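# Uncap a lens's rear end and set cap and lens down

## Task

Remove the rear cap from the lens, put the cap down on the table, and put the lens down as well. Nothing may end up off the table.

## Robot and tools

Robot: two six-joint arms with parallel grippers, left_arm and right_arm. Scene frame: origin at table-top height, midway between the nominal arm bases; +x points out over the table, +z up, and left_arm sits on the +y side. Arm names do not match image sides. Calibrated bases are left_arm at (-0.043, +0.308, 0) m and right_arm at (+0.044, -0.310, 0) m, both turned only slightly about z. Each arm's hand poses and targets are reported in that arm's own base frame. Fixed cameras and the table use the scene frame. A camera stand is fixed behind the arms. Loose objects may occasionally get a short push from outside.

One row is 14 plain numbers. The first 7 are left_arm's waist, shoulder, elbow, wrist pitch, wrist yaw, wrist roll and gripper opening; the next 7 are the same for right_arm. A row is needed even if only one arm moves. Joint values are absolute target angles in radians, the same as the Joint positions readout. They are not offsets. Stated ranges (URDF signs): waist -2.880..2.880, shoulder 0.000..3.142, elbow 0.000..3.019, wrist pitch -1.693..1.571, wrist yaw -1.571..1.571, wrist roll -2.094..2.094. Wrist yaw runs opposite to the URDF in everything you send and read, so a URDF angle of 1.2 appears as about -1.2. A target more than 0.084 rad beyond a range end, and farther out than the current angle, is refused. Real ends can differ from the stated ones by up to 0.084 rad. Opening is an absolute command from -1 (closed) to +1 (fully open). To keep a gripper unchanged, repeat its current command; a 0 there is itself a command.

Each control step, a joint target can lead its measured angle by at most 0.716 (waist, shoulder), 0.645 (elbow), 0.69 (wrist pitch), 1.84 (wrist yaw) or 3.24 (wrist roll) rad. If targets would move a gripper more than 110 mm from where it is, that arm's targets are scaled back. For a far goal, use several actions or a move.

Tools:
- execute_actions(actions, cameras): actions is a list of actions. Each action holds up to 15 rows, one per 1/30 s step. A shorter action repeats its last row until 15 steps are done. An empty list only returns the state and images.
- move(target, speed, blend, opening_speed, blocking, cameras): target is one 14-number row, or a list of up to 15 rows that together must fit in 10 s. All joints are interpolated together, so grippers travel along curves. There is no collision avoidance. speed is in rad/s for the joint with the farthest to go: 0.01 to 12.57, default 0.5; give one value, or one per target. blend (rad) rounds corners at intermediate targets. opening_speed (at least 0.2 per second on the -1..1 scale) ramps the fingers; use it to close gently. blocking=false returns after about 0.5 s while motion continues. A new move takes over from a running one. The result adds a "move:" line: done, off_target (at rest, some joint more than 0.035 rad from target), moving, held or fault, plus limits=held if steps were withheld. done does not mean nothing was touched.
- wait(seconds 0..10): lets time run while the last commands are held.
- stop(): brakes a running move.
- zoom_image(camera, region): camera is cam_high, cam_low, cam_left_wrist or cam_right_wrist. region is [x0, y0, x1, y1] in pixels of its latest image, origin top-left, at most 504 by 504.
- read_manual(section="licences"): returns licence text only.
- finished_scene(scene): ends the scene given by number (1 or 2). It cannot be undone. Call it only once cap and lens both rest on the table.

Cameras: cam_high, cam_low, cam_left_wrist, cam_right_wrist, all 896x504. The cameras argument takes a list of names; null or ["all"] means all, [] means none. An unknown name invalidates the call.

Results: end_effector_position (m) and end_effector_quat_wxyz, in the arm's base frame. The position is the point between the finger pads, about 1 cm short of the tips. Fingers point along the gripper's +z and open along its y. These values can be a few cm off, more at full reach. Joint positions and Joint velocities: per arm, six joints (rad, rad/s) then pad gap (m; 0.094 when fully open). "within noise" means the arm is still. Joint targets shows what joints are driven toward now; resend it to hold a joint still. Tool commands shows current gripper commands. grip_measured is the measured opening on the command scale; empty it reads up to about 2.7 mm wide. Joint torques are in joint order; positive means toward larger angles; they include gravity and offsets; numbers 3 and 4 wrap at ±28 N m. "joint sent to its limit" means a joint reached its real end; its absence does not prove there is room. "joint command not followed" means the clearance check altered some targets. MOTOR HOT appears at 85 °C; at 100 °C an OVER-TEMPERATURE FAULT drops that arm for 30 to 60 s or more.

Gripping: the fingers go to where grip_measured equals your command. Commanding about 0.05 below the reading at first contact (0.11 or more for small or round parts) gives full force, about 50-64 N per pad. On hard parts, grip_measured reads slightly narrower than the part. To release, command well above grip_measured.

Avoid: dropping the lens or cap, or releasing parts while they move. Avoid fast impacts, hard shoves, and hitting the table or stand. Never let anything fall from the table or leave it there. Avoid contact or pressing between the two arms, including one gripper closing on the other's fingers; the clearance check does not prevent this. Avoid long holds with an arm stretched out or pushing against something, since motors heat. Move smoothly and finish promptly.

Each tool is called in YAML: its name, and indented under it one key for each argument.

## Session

execute_actions:
  actions: []

zoom_image:
  camera: "cam_high"
  region: [250, 100, 600, 400]

Scene clock: 0.00 s.
left_arm: end_effector_position=(+0.7943, +0.2446, +0.1238) grip_measured=+1.000 end_effector_quat_wxyz=(+0.614, +0.517, +0.596, +0.026) | right_arm: end_effector_position=(+0.2076, +0.2321, +0.2038) grip_measured=+1.000 end_effector_quat_wxyz=(-0.010, +0.784, -0.533, -0.318)
Joint positions: left_arm=[0.486 2.342 1.943 -0.164 -1.095 1.269 0.094] | right_arm=[0.529 1.316 1.048 -1.6 0.585 -1.509 0.094]
Joint velocities: within noise
Joint torques (N m): no reading
Heat: left arm: hottest elbow 37 °C; right arm: hottest elbow 50 °C.
Joint targets: left_arm=[0.486 2.349 1.968 -0.162 -1.095 1.269] | right_arm=[0.529 1.313 1.075 -1.601 0.585 -1.509]
Tool commands: left_gripper/opening=+1.0 right_gripper/opening=+1.0

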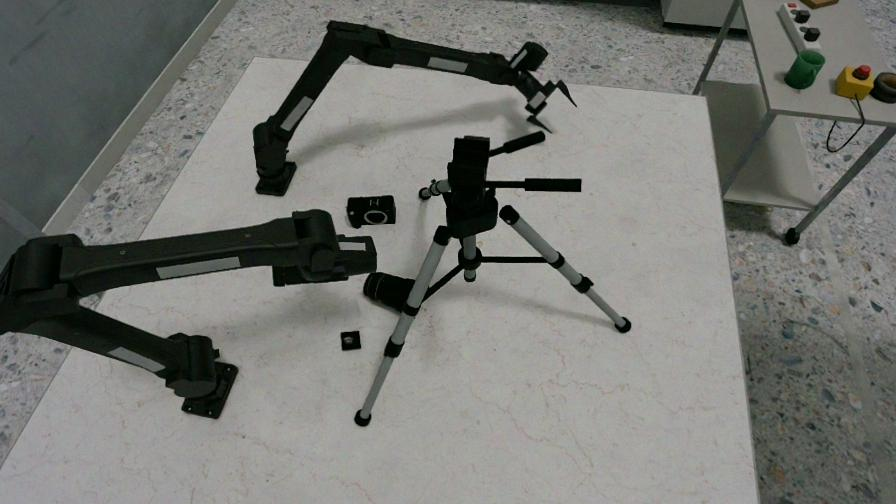

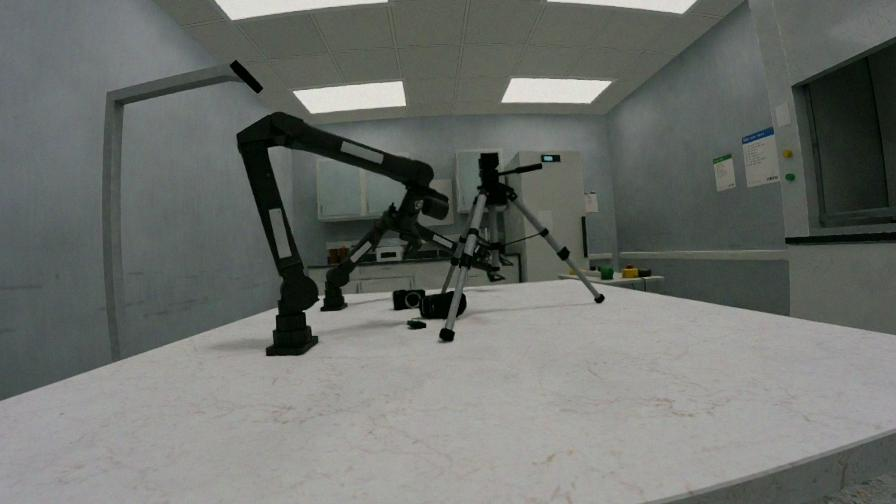

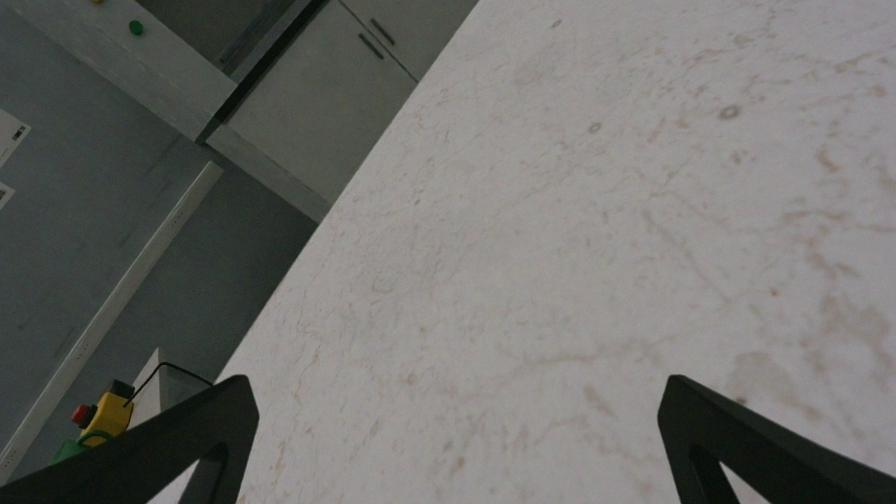

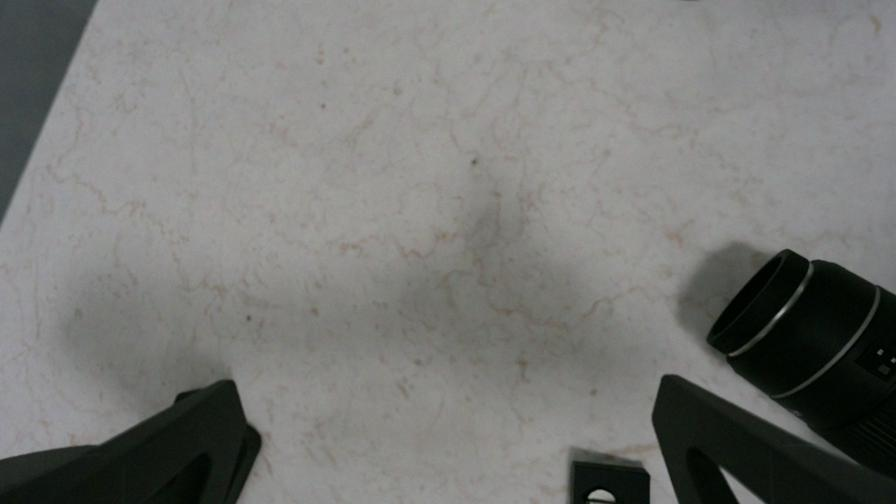

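Scaled by 1.440.

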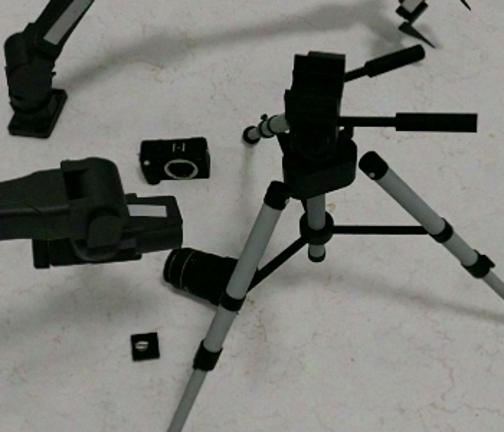

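move:
  target:
    - [0.6,1.253,0.169,1.084,0.0,0,1,0.755,1.535,1.19,-1.153,0,1.1,1]
    - [-0.3,1.253,0.169,1.084,0.6,0,1,0.755,1.535,1.19,-1.153,0,1.1,1]
  speed: 1.2
  blend: 0.1

zoom_image:
  camera: "cam_right_wrist"
  region: [250, 50, 750, 504]

Scene clock: 43.30 s.
left_arm: end_effector_position=(+0.3792, -0.0114, +0.1690) grip_measured=+1.000 end_effector_quat_wxyz=(+0.692, -0.102, +0.706, +0.114) | right_arm: end_effector_position=(+0.3117, +0.2901, +0.1141) grip_measured=+1.000 end_effector_quat_wxyz=(-0.001, +0.170, +0.985, +0.003)
Joint positions: left_arm=[-0.289 1.261 0.174 1.066 0.596 0.009 0.094] | right_arm=[0.749 1.528 1.125 -1.164 0.004 1.09 0.094]
Joint velocities: within noise
Joint torques (N m): left_arm=[-1.9 -5.3 5.04 2.84 0.33 -0.1] | right_arm=[-0.32 -12.34 12.08 0.64 -0.22 0.18]
Heat: left arm: hottest elbow 40 °C; right arm: hottest elbow 54 °C.
Joint targets: left_arm=[-0.300 1.253 0.169 1.084 0.600 0.000] | right_arm=[0.755 1.535 1.190 -1.153 0.000 1.100]
move: off_target (right_arm); right_arm: the elbow is farthest, 0.065 rad from its target

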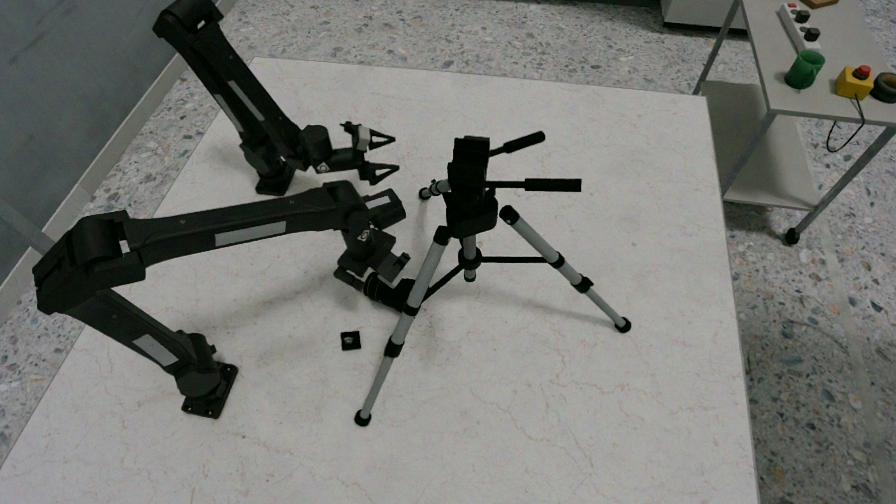

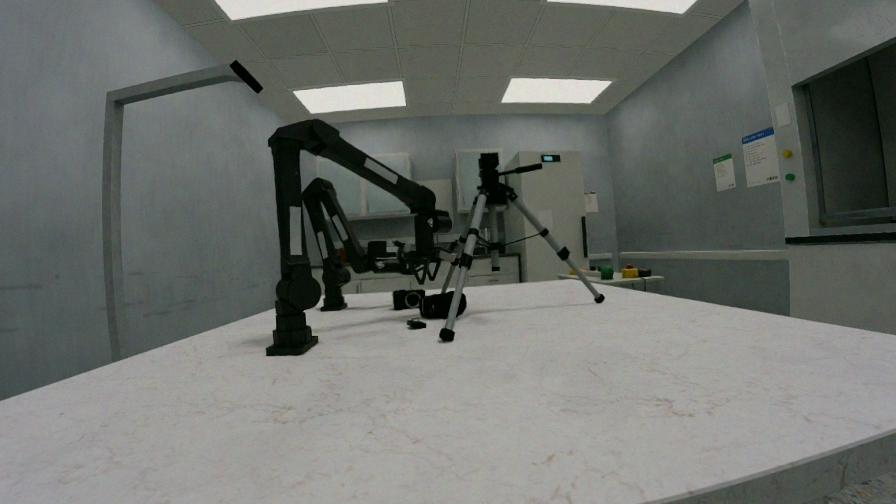

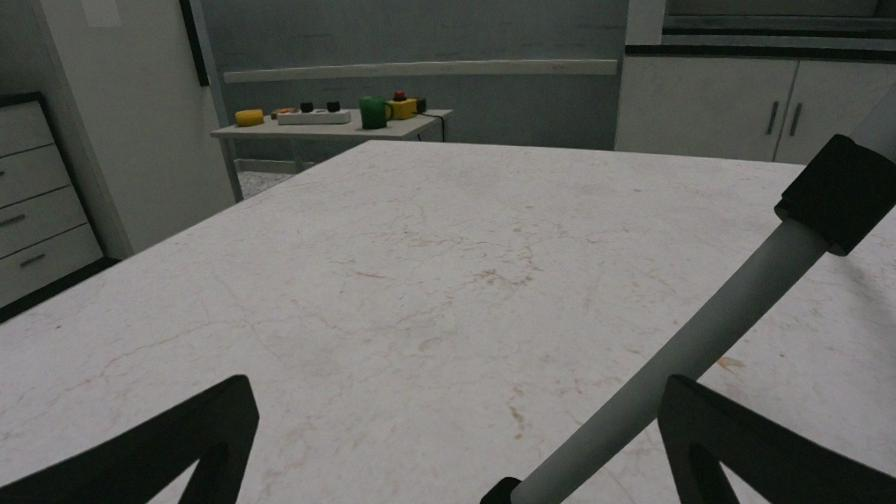

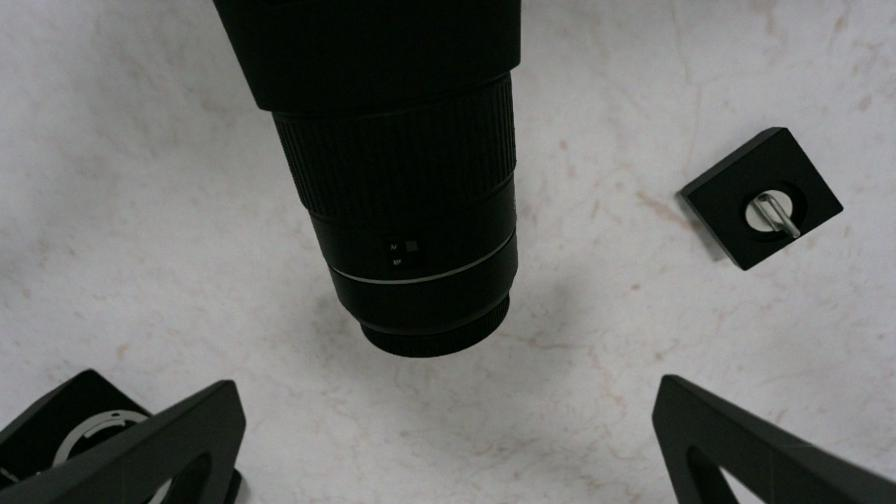

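Scaled by 1.008.

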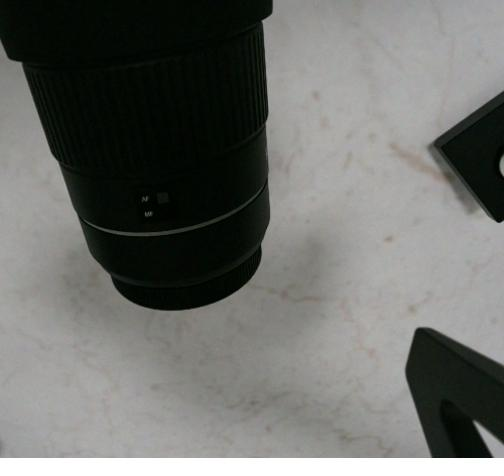

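move:
  target: [-0.3,1.253,0.169,1.084,0.6,0,1,0.74,1.608,1.175,-1.085,0.003,0.948,1]
  speed: 0.5
  cameras: ["cam_right_wrist"]

Scene clock: 84.33 s.
left_arm: end_effector_position=(+0.3792, -0.0114, +0.1690) grip_measured=+1.000 end_effector_quat_wxyz=(+0.692, -0.102, +0.706, +0.114) | right_arm: end_effector_position=(+0.3228, +0.2992, +0.0812) grip_measured=+1.000 end_effector_quat_wxyz=(-0.004, +0.106, +0.994, -0.002)
Joint positions: left_arm=[-0.289 1.261 0.174 1.067 0.596 0.009 0.094] | right_arm=[0.747 1.608 1.125 -1.096 0.004 0.959 0.094]
Joint velocities: within noise
Joint torques (N m): left_arm=[-1.96 -5.48 5.11 2.8 0.35 -0.09] | right_arm=[-0.03 -14.1 10.88 0.61 -0.02 -0.04]
Heat: left arm: hottest elbow 40 °C; right arm: hottest elbow 60 °C.
Joint targets: left_arm=[-0.300 1.253 0.169 1.084 0.600 0.000] | right_arm=[0.740 1.608 1.175 -1.085 0.003 0.948]
move: off_target (right_arm); right_arm: the elbow is farthest, 0.050 rad from its target
Images, in order (width x height): cam_right_wrist 896x504.

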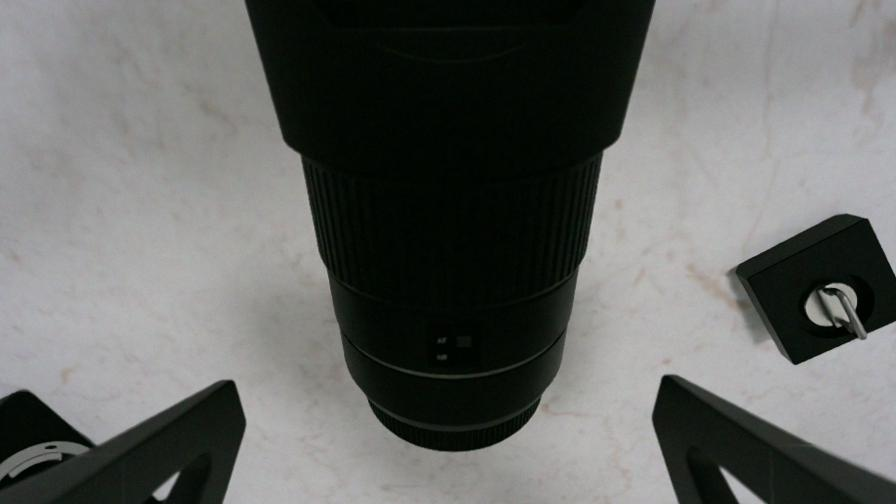

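move:
  target:
    - [-0.3,1.253,0.169,1.084,0.6,0,1,0.74,1.641,1.09,-1.02,0.003,0.948,1]
    - [-0.3,1.253,0.169,1.084,0.6,0,1,0.74,1.677,1.056,-0.952,0.003,0.948,1]
    - [-0.3,1.253,0.169,1.084,0.6,0,1,0.74,1.677,1.056,-0.952,0.003,0.948,0.2]
  speed: 0.15
  blend: [0.02,0,0]
  opening_speed: 0.4
  cameras: ["cam_right_wrist","cam_low"]

Scene clock: 102.17 s.
left_arm: end_effector_position=(+0.3792, -0.0114, +0.1690) grip_measured=+1.000 end_effector_quat_wxyz=(+0.692, -0.102, +0.706, +0.114) | right_arm: end_effector_position=(+0.3238, +0.2999, +0.0346) grip_measured=+0.477 end_effector_quat_wxyz=(-0.001, +0.105, +0.994, +0.002)
Joint positions: left_arm=[-0.289 1.261 0.174 1.067 0.596 0.009 0.094] | right_arm=[0.747 1.671 1.065 -0.963 0.004 0.958 0.069]
Joint velocities: within noise
Joint torques (N m): left_arm=[-1.96 -5.36 5.07 2.77 0.34 -0.1] | right_arm=[-1.08 -13.57 6.08 0.77 -0.04 -0.07]
Heat: left arm: hottest elbow 39 °C; right arm: hottest elbow 59 °C.
Joint targets: left_arm=[-0.300 1.253 0.169 1.084 0.600 0.000] | right_arm=[0.740 1.677 1.056 -0.952 0.003 0.948]
move: done
Images, in order (width x height): cam_low 896x504, cam_right_wrist 896x504.

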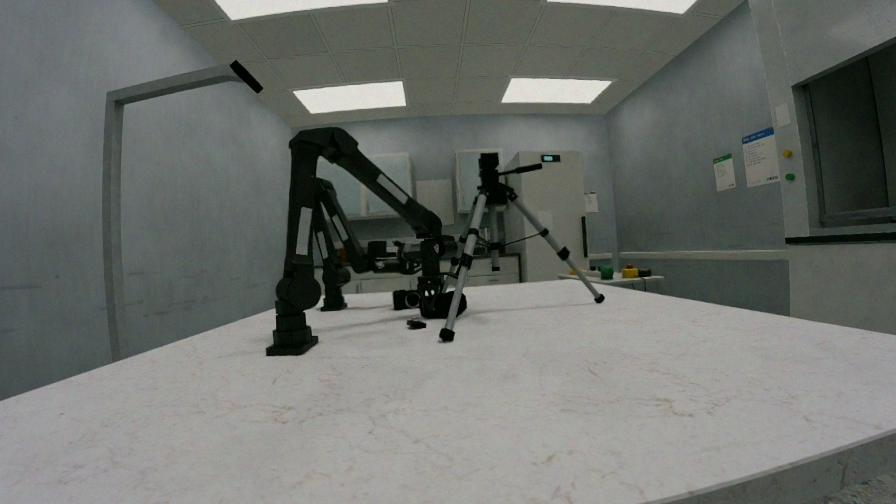

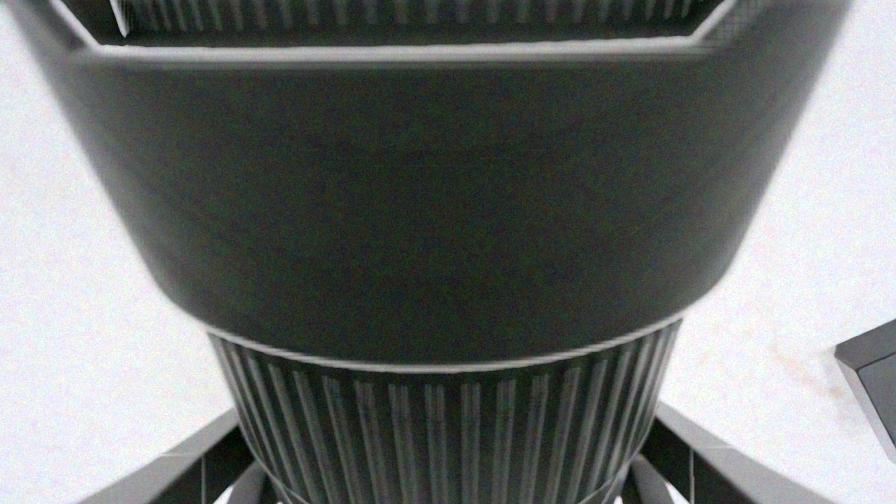

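move:
  target:
    - [-0.3,1.253,0.169,1.084,0.6,0,1,0.744,1.584,1.21,-1.147,0.003,0.948,0.2]
    - [-0.3,1.253,0.169,1.084,0.6,0,1,0.771,1.323,1.215,-1.406,0.0,1.287,0.2]
    - [-1.219,1.272,0.296,1.0,0.706,0.007,1,0.771,1.323,1.215,-1.406,0.0,1.287,0.2]
  speed: [0.4,0.4,0.7]
  blend: [0.04,0.0,0]

zoom_image:
  camera: "cam_left_wrist"
  region: [300, 100, 600, 400]

Scene clock: 127.47 s.
left_arm: end_effector_position=(+0.2409, -0.3196, +0.1922) grip_measured=+1.000 end_effector_quat_wxyz=(+0.687, +0.177, +0.682, -0.177) | right_arm: end_effector_position=(+0.2619, +0.2514, +0.1775) grip_measured=+0.477 end_effector_quat_wxyz=(-0.018, +0.253, +0.967, -0.025)
Joint positions: left_arm=[-1.208 1.261 0.26 1.011 0.702 0.009 0.094] | right_arm=[0.764 1.356 1.118 -1.395 0.005 1.276 0.069]
Joint velocities: within noise
Joint torques (N m): left_arm=[-2.08 -4.66 8.59 1.58 0.33 -0.01] | right_arm=[0.91 -13.63 15.05 -0.14 -0.18 0.14]
Heat: left arm: hottest elbow 39 °C; right arm: hottest elbow 55 °C.
Joint targets: left_arm=[-1.219 1.272 0.296 1.000 0.706 0.007] | right_arm=[0.771 1.323 1.215 -1.406 0.000 1.287]
move: off_target (left_arm, right_arm); left_arm: the elbow is farthest, 0.036 rad from its target; right_arm: the elbow is farthest, 0.097 rad from its target

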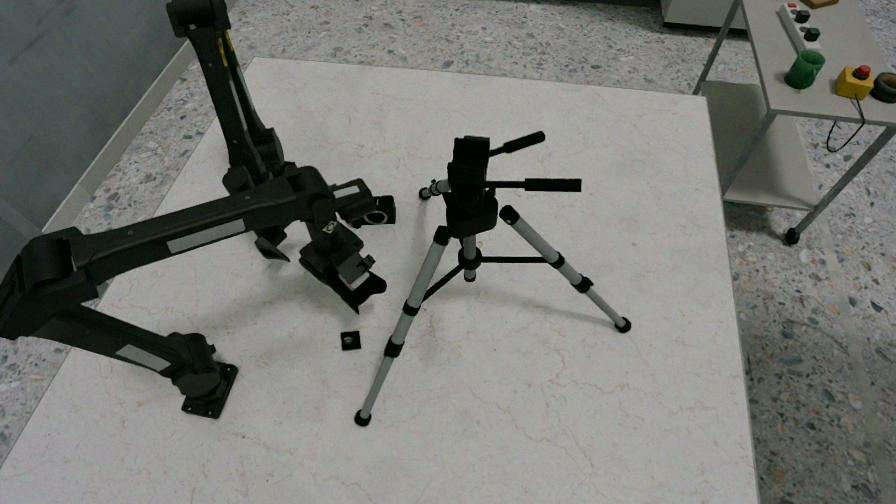

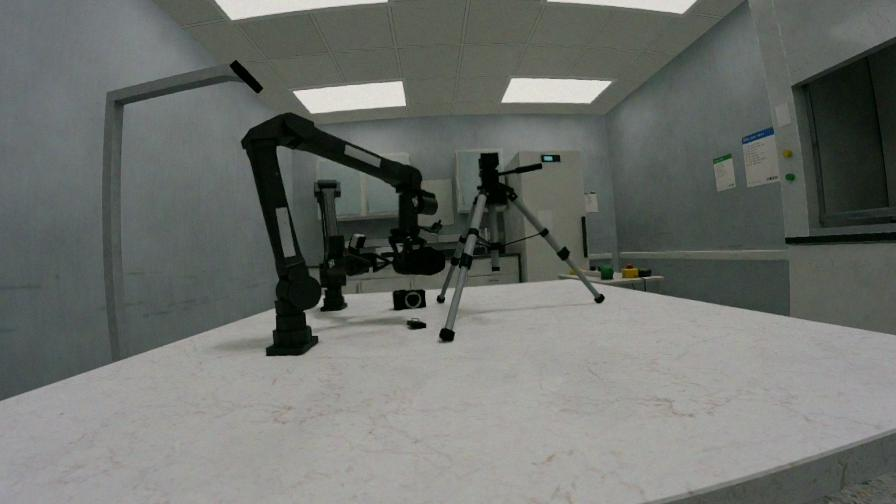

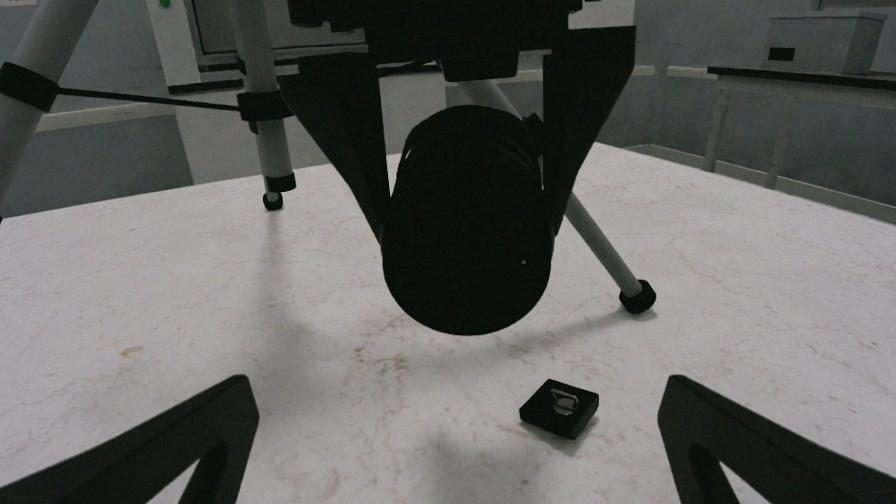

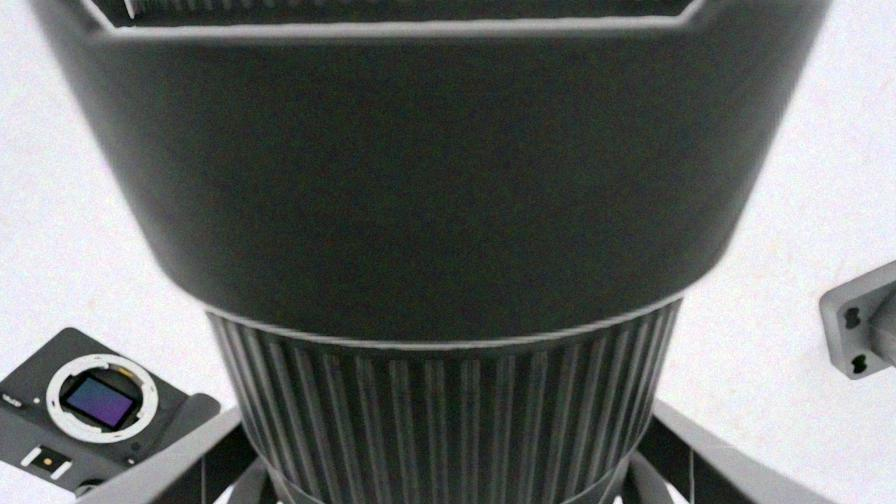

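Scaled by 1.680.

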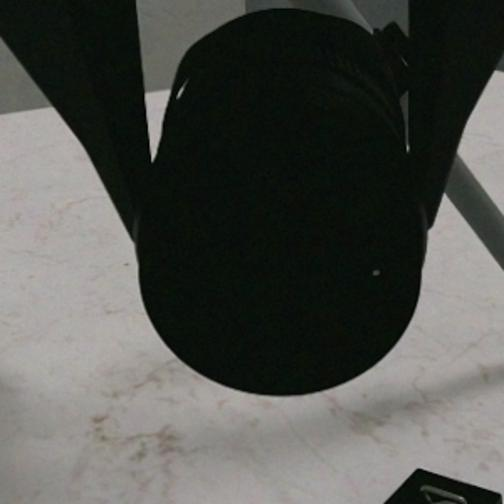

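move:
  target: [-1.047,1.427,0.474,0.968,0.532,0.0,1,0.771,1.323,1.215,-1.406,0.0,1.287,0.2]
  speed: 0.12
  cameras: ["cam_left_wrist"]

zoom_image:
  camera: "cam_left_wrist"
  region: [200, 204, 700, 504]

Scene clock: 156.73 s.
left_arm: end_effector_position=(+0.3062, -0.3633, +0.1984) grip_measured=+1.000 end_effector_quat_wxyz=(+0.684, +0.185, +0.682, -0.179) | right_arm: end_effector_position=(+0.2619, +0.2514, +0.1775) grip_measured=+0.477 end_effector_quat_wxyz=(-0.018, +0.253, +0.967, -0.025)
Joint positions: left_arm=[-1.058 1.414 0.436 0.979 0.536 0.009 0.094] | right_arm=[0.764 1.356 1.118 -1.395 0.005 1.276 0.069]
Joint velocities: within noise
Joint torques (N m): left_arm=[-0.32 -7.12 9.02 1.54 -0.05 -0.09] | right_arm=[0.44 -12.75 14.91 -0.08 -0.28 0.18]
Heat: left arm: hottest elbow 39 °C; right arm: hottest elbow 58 °C.
Joint targets: left_arm=[-1.047 1.427 0.474 0.968 0.532 0.000] | right_arm=[0.771 1.323 1.215 -1.406 0.000 1.287]
move: off_target (left_arm, right_arm); left_arm: the elbow is farthest, 0.038 rad from its target; right_arm: the elbow is farthest, 0.097 rad from its target
Images, in order (width x height): cam_left_wrist 896x504.

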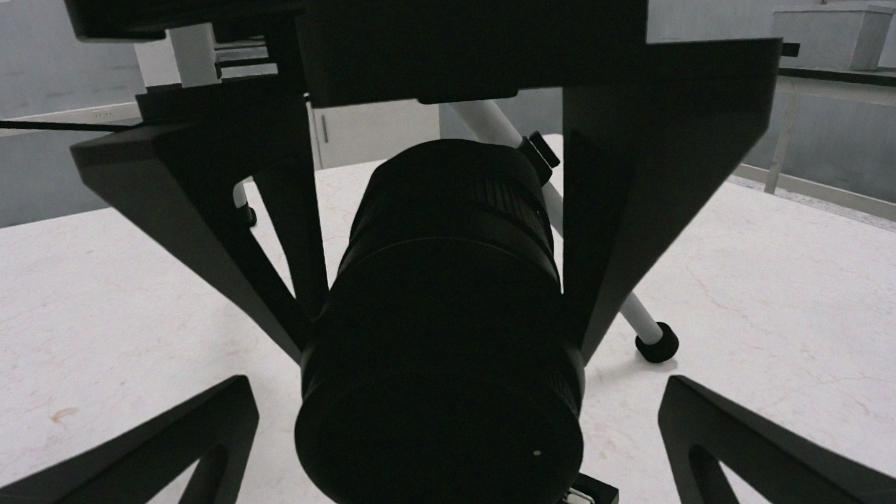

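Scaled by 1.008.

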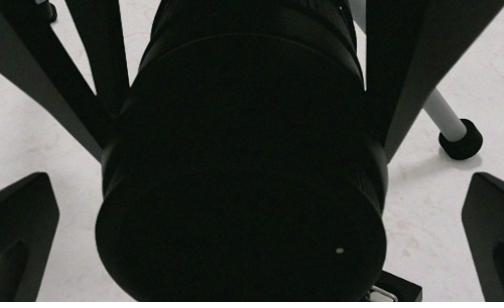

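move:
  target:
    - [-1.047,1.427,0.474,0.968,0.532,0.0,0.0,0.771,1.323,1.215,-1.406,0.0,1.287,0.2]
    - [-1.047,1.427,0.474,0.968,0.532,-1.3,0.0,0.771,1.323,1.215,-1.406,0.0,1.287,0.2]
  speed: 0.5
  opening_speed: 0.5
  cameras: ["cam_left_wrist"]

Scene clock: 173.30 s.
left_arm: end_effector_position=(+0.3099, -0.3601, +0.1950) grip_measured=+0.239 end_effector_quat_wxyz=(+0.443, -0.265, +0.659, -0.547) | right_arm: end_effector_position=(+0.2614, +0.2476, +0.1777) grip_measured=+0.477 end_effector_quat_wxyz=(-0.015, +0.251, +0.967, -0.034)
Joint positions: left_arm=[-1.049 1.417 0.436 0.971 0.541 -1.279 0.058] | right_arm=[0.764 1.356 1.118 -1.407 -0.01 1.272 0.069]
Joint velocities: within noise
Joint torques (N m): left_arm=[-0.97 -7.47 8.96 1.87 -0.23 -0.11] | right_arm=[0.62 -12.57 14.93 0.32 0.36 0.21]
Heat: left arm: hottest elbow 41 °C; right arm: hottest elbow 59 °C.
Joint targets: left_arm=[-1.047 1.427 0.474 0.968 0.532 -1.300] | right_arm=[0.771 1.323 1.215 -1.406 0.000 1.287]
move: off_target (left_arm, right_arm); left_arm: the elbow is farthest, 0.038 rad from its target; right_arm: the elbow is farthest, 0.097 rad from its target
Images, in order (width x height): cam_left_wrist 896x504.

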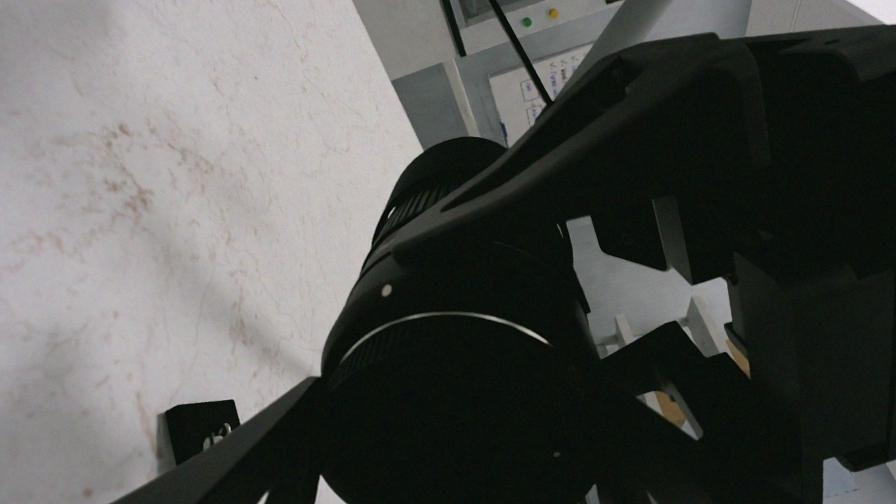

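move:
  target: [-1.111,1.341,0.378,0.968,0.602,-1.3,0.0,0.771,1.323,1.215,-1.406,0.0,1.287,0.2]
  speed: 0.08
  cameras: ["cam_left_wrist"]

Scene clock: 214.77 s.
left_arm: end_effector_position=(+0.2865, -0.3475, +0.1998) grip_measured=+0.239 end_effector_quat_wxyz=(+0.442, -0.272, +0.653, -0.552) | right_arm: end_effector_position=(+0.2599, +0.2492, +0.1777) grip_measured=+0.477 end_effector_quat_wxyz=(-0.020, +0.253, +0.967, -0.031)
Joint positions: left_arm=[-1.099 1.352 0.382 0.971 0.598 -1.291 0.058] | right_arm=[0.765 1.356 1.118 -1.407 0.001 1.276 0.069]
Joint velocities: within noise
Joint torques (N m): left_arm=[-2.14 -7.88 5.93 1.8 0.36 -0.02] | right_arm=[0.32 -12.57 14.98 0.23 -0.12 0.17]
Heat: left arm: hottest elbow 42 °C; right arm: hottest elbow 62 °C.
Joint targets: left_arm=[-1.111 1.341 0.378 0.968 0.602 -1.300] | right_arm=[0.771 1.323 1.215 -1.406 0.000 1.287]
move: off_target (right_arm); right_arm: the elbow is farthest, 0.097 rad from its target
Images, in order (width x height): cam_left_wrist 896x504.

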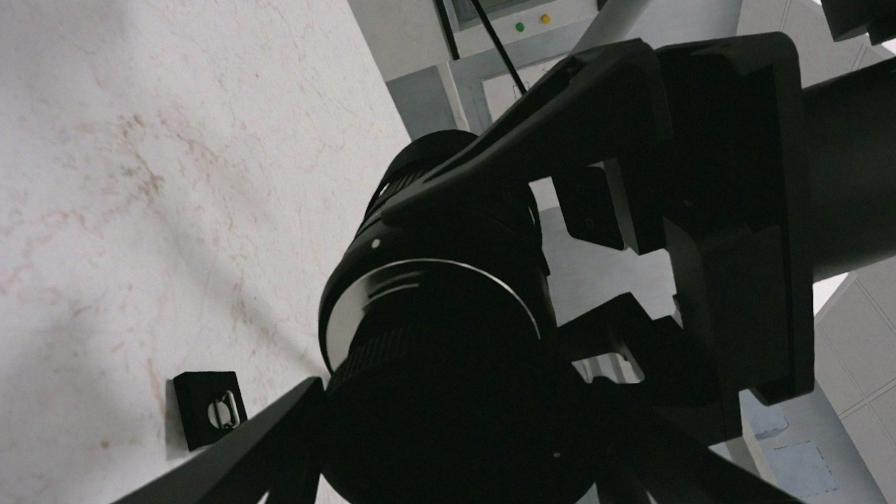

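move:
  target:
    - [-1.24,1.205,0.265,0.97,0.73,-1.3,0.0,0.771,1.323,1.215,-1.406,0.0,1.287,0.2]
    - [-0.3,1.25,0.2,1.05,0.4,-1.3,0.0,0.771,1.323,1.215,-1.406,0.0,1.287,0.2]
    - [0.25,1.25,0.3,0.9,0.0,-1.2,0.0,0.771,1.323,1.215,-1.406,0.0,1.287,0.2]
    - [0.25,1.2,1.1,-0.6,0.0,-1.2,0.0,0.771,1.323,1.215,-1.406,0.0,1.287,0.2]
    - [0.26,1.34,1.05,-1.28,0.0,-1.21,0.0,0.834,1.46,1.0,-1.107,0.003,1.26,0.2]
    - [0.26,1.272,0.82,-1.125,0.0,-1.21,0.0,0.834,1.46,1.0,-1.107,0.003,1.26,0.2]
  speed: [0.25,1.0,1.0,1.2,0.8,0.5]
  blend: [0.03,0.1,0.1,0.15,0.05,0]

Scene clock: 256.63 s.
left_arm: end_effector_position=(+0.3053, +0.0778, +0.0953) grip_measured=+0.239 end_effector_quat_wxyz=(-0.010, -0.666, +0.746, +0.008) | right_arm: end_effector_position=(+0.2573, +0.2804, +0.0811) grip_measured=+0.476 end_effector_quat_wxyz=(-0.014, +0.219, +0.975, -0.021)
Joint positions: left_arm=[0.248 1.282 0.822 -1.136 0.004 -1.209 0.058] | right_arm=[0.828 1.489 0.985 -1.117 0.003 1.269 0.069]
Joint velocities: within noise
Joint torques (N m): left_arm=[-0.26 -8.7 7.61 0.72 0.05 -0.01] | right_arm=[-0.32 -14.51 8.34 0.43 -0.04 -0.04]
Heat: left arm: hottest elbow 41 °C; right arm: hottest elbow 63 °C.
Joint targets: left_arm=[0.260 1.272 0.820 -1.125 0.000 -1.210] | right_arm=[0.834 1.460 1.000 -1.107 0.003 1.260]
move: done

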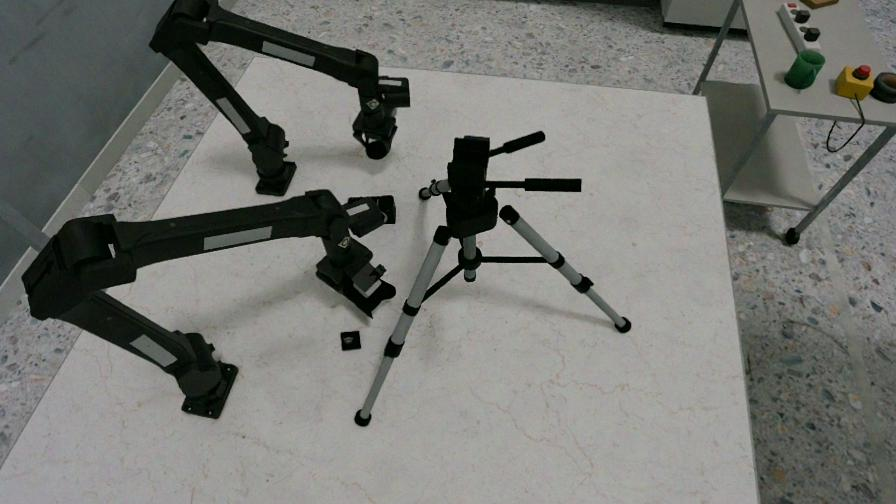

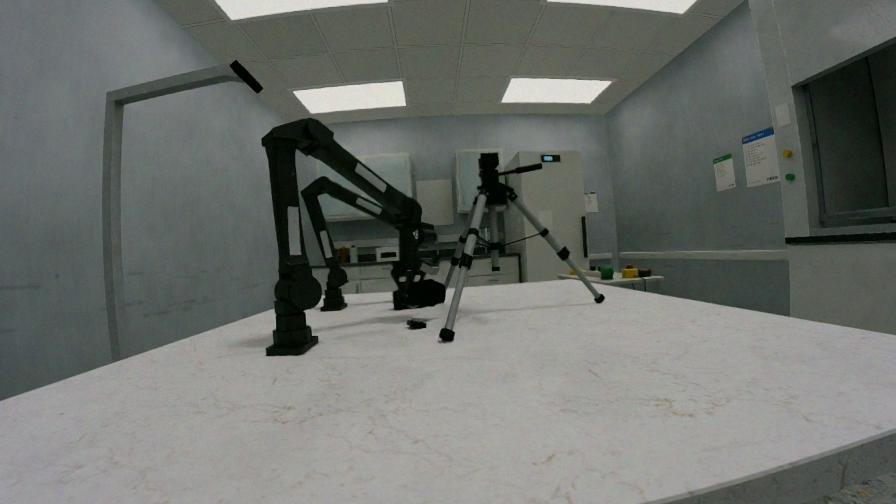

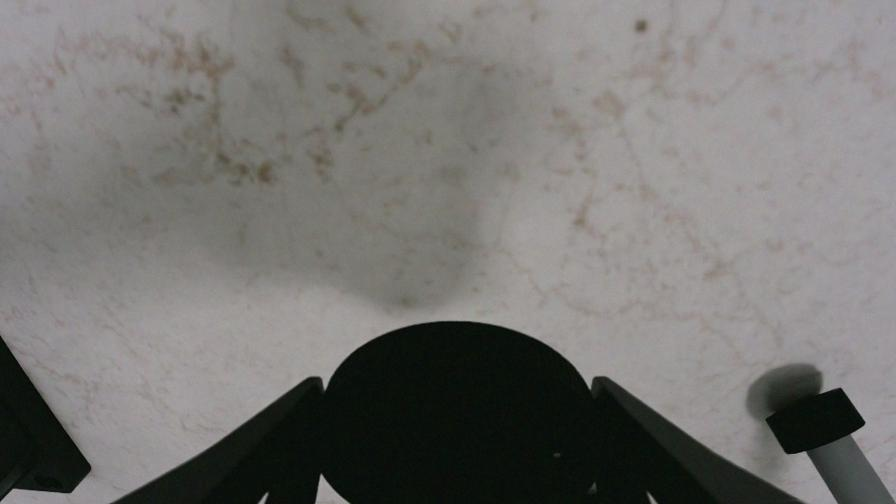

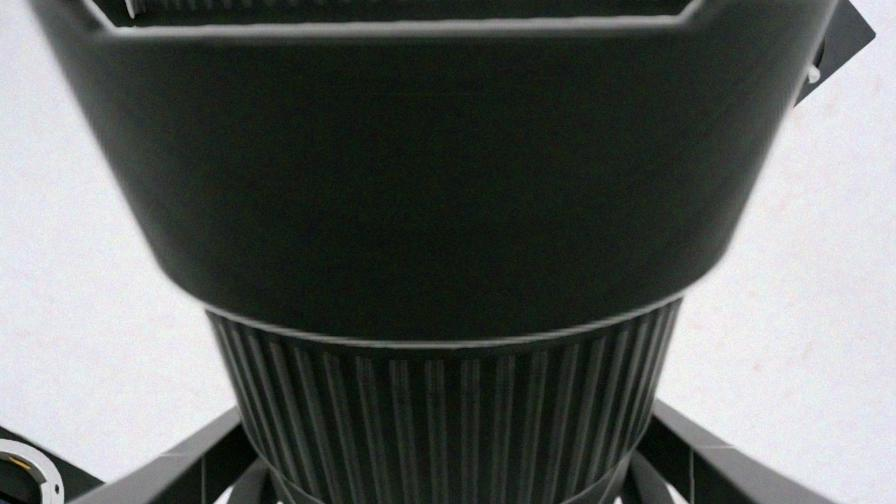

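move:
  target:
    - [0.26,1.361,0.746,-0.955,0.0,-1.21,0.0,0.834,1.525,0.935,-0.958,0.003,1.26,0.2]
    - [0.26,1.417,0.71,-0.865,0.0,-1.21,0.0,0.834,1.535,0.925,-0.945,0.003,1.26,0.2]
    - [0.26,1.43,0.703,-0.845,0.0,-1.21,0.0,0.834,1.535,0.925,-0.945,0.003,1.26,0.2]
  speed: [0.25,0.12,0.05]
  blend: [0.02,0.01,0]

zoom_image:
  camera: "cam_low"
  region: [360, 240, 480, 340]

Scene clock: 285.63 s.
left_arm: end_effector_position=(+0.3121, +0.0795, +0.0188) grip_measured=+0.239 end_effector_quat_wxyz=(+0.004, -0.666, +0.746, +0.000) | right_arm: end_effector_position=(+0.2610, +0.2844, +0.0366) grip_measured=+0.476 end_effector_quat_wxyz=(-0.006, +0.219, +0.976, -0.007)
Joint positions: left_arm=[0.248 1.415 0.708 -0.857 0.004 -1.209 0.058] | right_arm=[0.828 1.552 0.919 -0.956 0.003 1.269 0.069]
Joint velocities: within noise
Joint torques (N m): left_arm=[-0.56 -7.88 6.28 0.79 0.04 -0.01] | right_arm=[0.5 -13.16 7.24 0.79 -0.08 -0.02]
Heat: left arm: hottest elbow 40 °C; right arm: hottest elbow 61 °C.
Joint targets: left_arm=[0.260 1.430 0.703 -0.845 0.000 -1.210] | right_arm=[0.834 1.535 0.925 -0.945 0.003 1.260]
move: done

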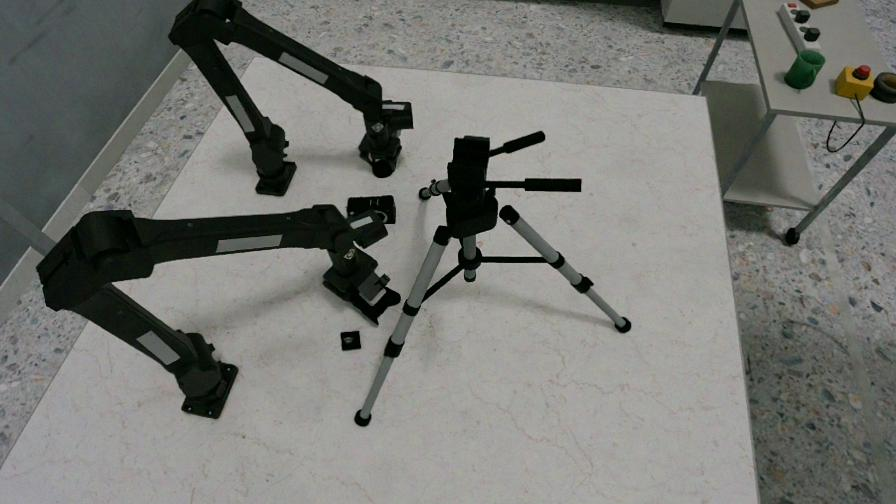

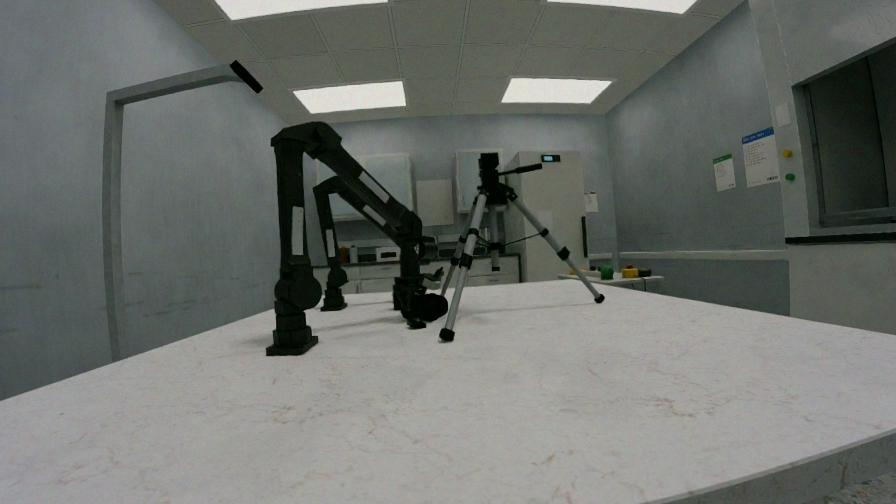

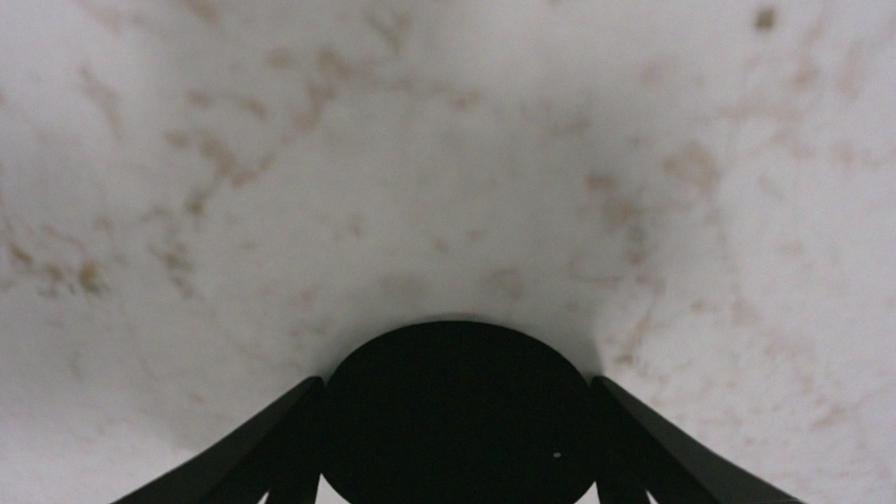

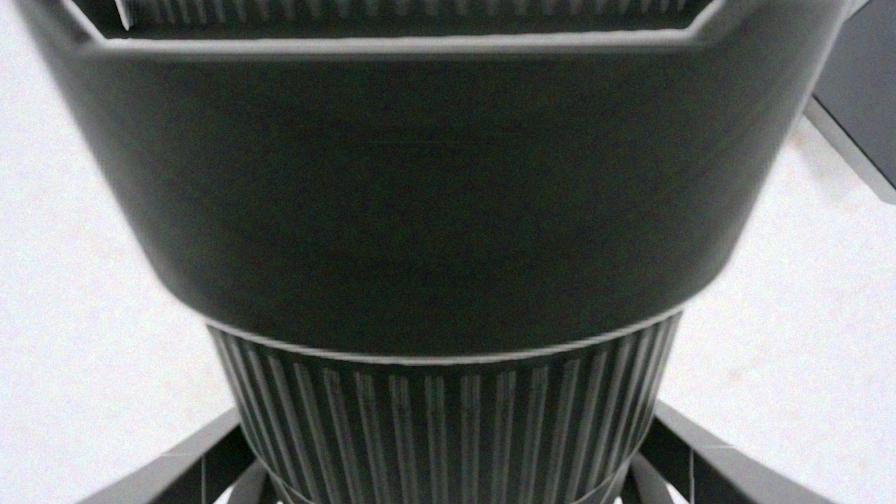

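Scaled by 4.200.

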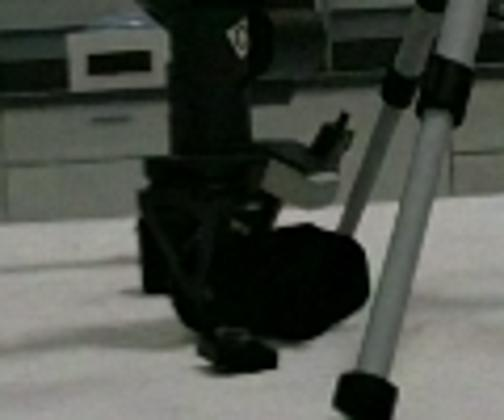

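move:
  target: [0.26,1.4375,0.699,-0.834,0.0,-1.21,0.0,0.834,1.562,0.91,-0.937,0.003,1.26,0.2]
  speed: 0.05
  cameras: ["cam_left_wrist","cam_right_wrist"]

Scene clock: 296.27 s.
left_arm: end_effector_position=(+0.3139, +0.0799, +0.0185) grip_measured=+0.239 end_effector_quat_wxyz=(+0.007, -0.666, +0.746, -0.001) | right_arm: end_effector_position=(+0.2609, +0.2844, +0.0350) grip_measured=+0.476 end_effector_quat_wxyz=(-0.006, +0.218, +0.976, -0.008)
Joint positions: left_arm=[0.248 1.417 0.708 -0.849 0.004 -1.209 0.058] | right_arm=[0.829 1.555 0.918 -0.953 0.003 1.269 0.069]
Joint velocities: within noise
Joint torques (N m): left_arm=[-0.38 -7.06 5.91 0.99 0.06 0] | right_arm=[0.21 -11.99 5.85 0.79 -0.04 -0.02]
Heat: left arm: hottest elbow 40 °C; right arm: hottest elbow 59 °C.
Joint targets: left_arm=[0.260 1.437 0.699 -0.834 0.000 -1.210] | right_arm=[0.834 1.562 0.910 -0.937 0.003 1.260]
move: done
Images, in order (width x height): cam_left_wrist 896x504, cam_right_wrist 896x504.

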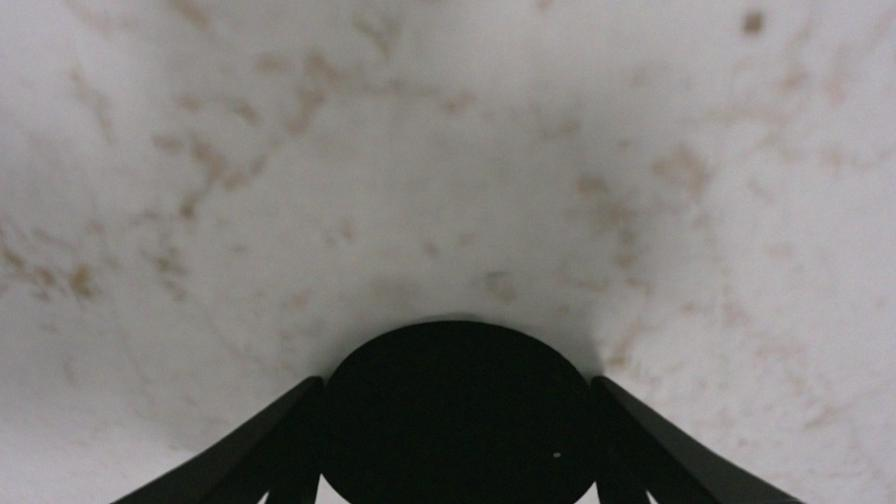

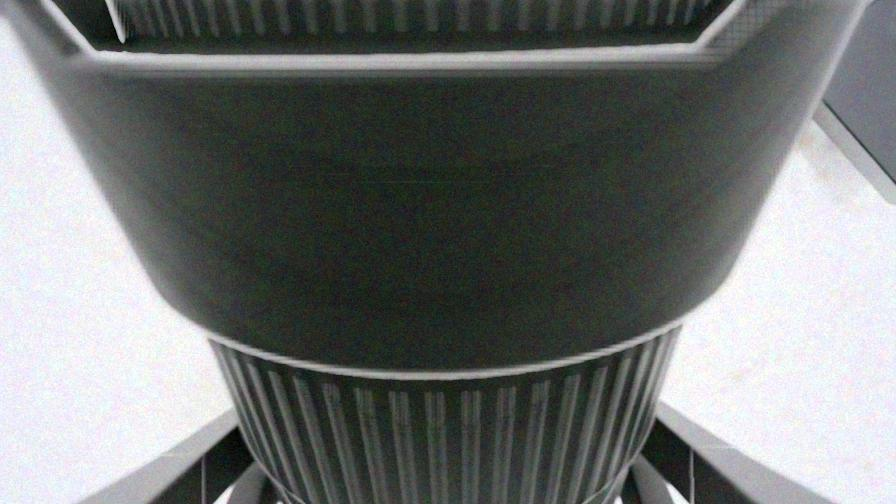

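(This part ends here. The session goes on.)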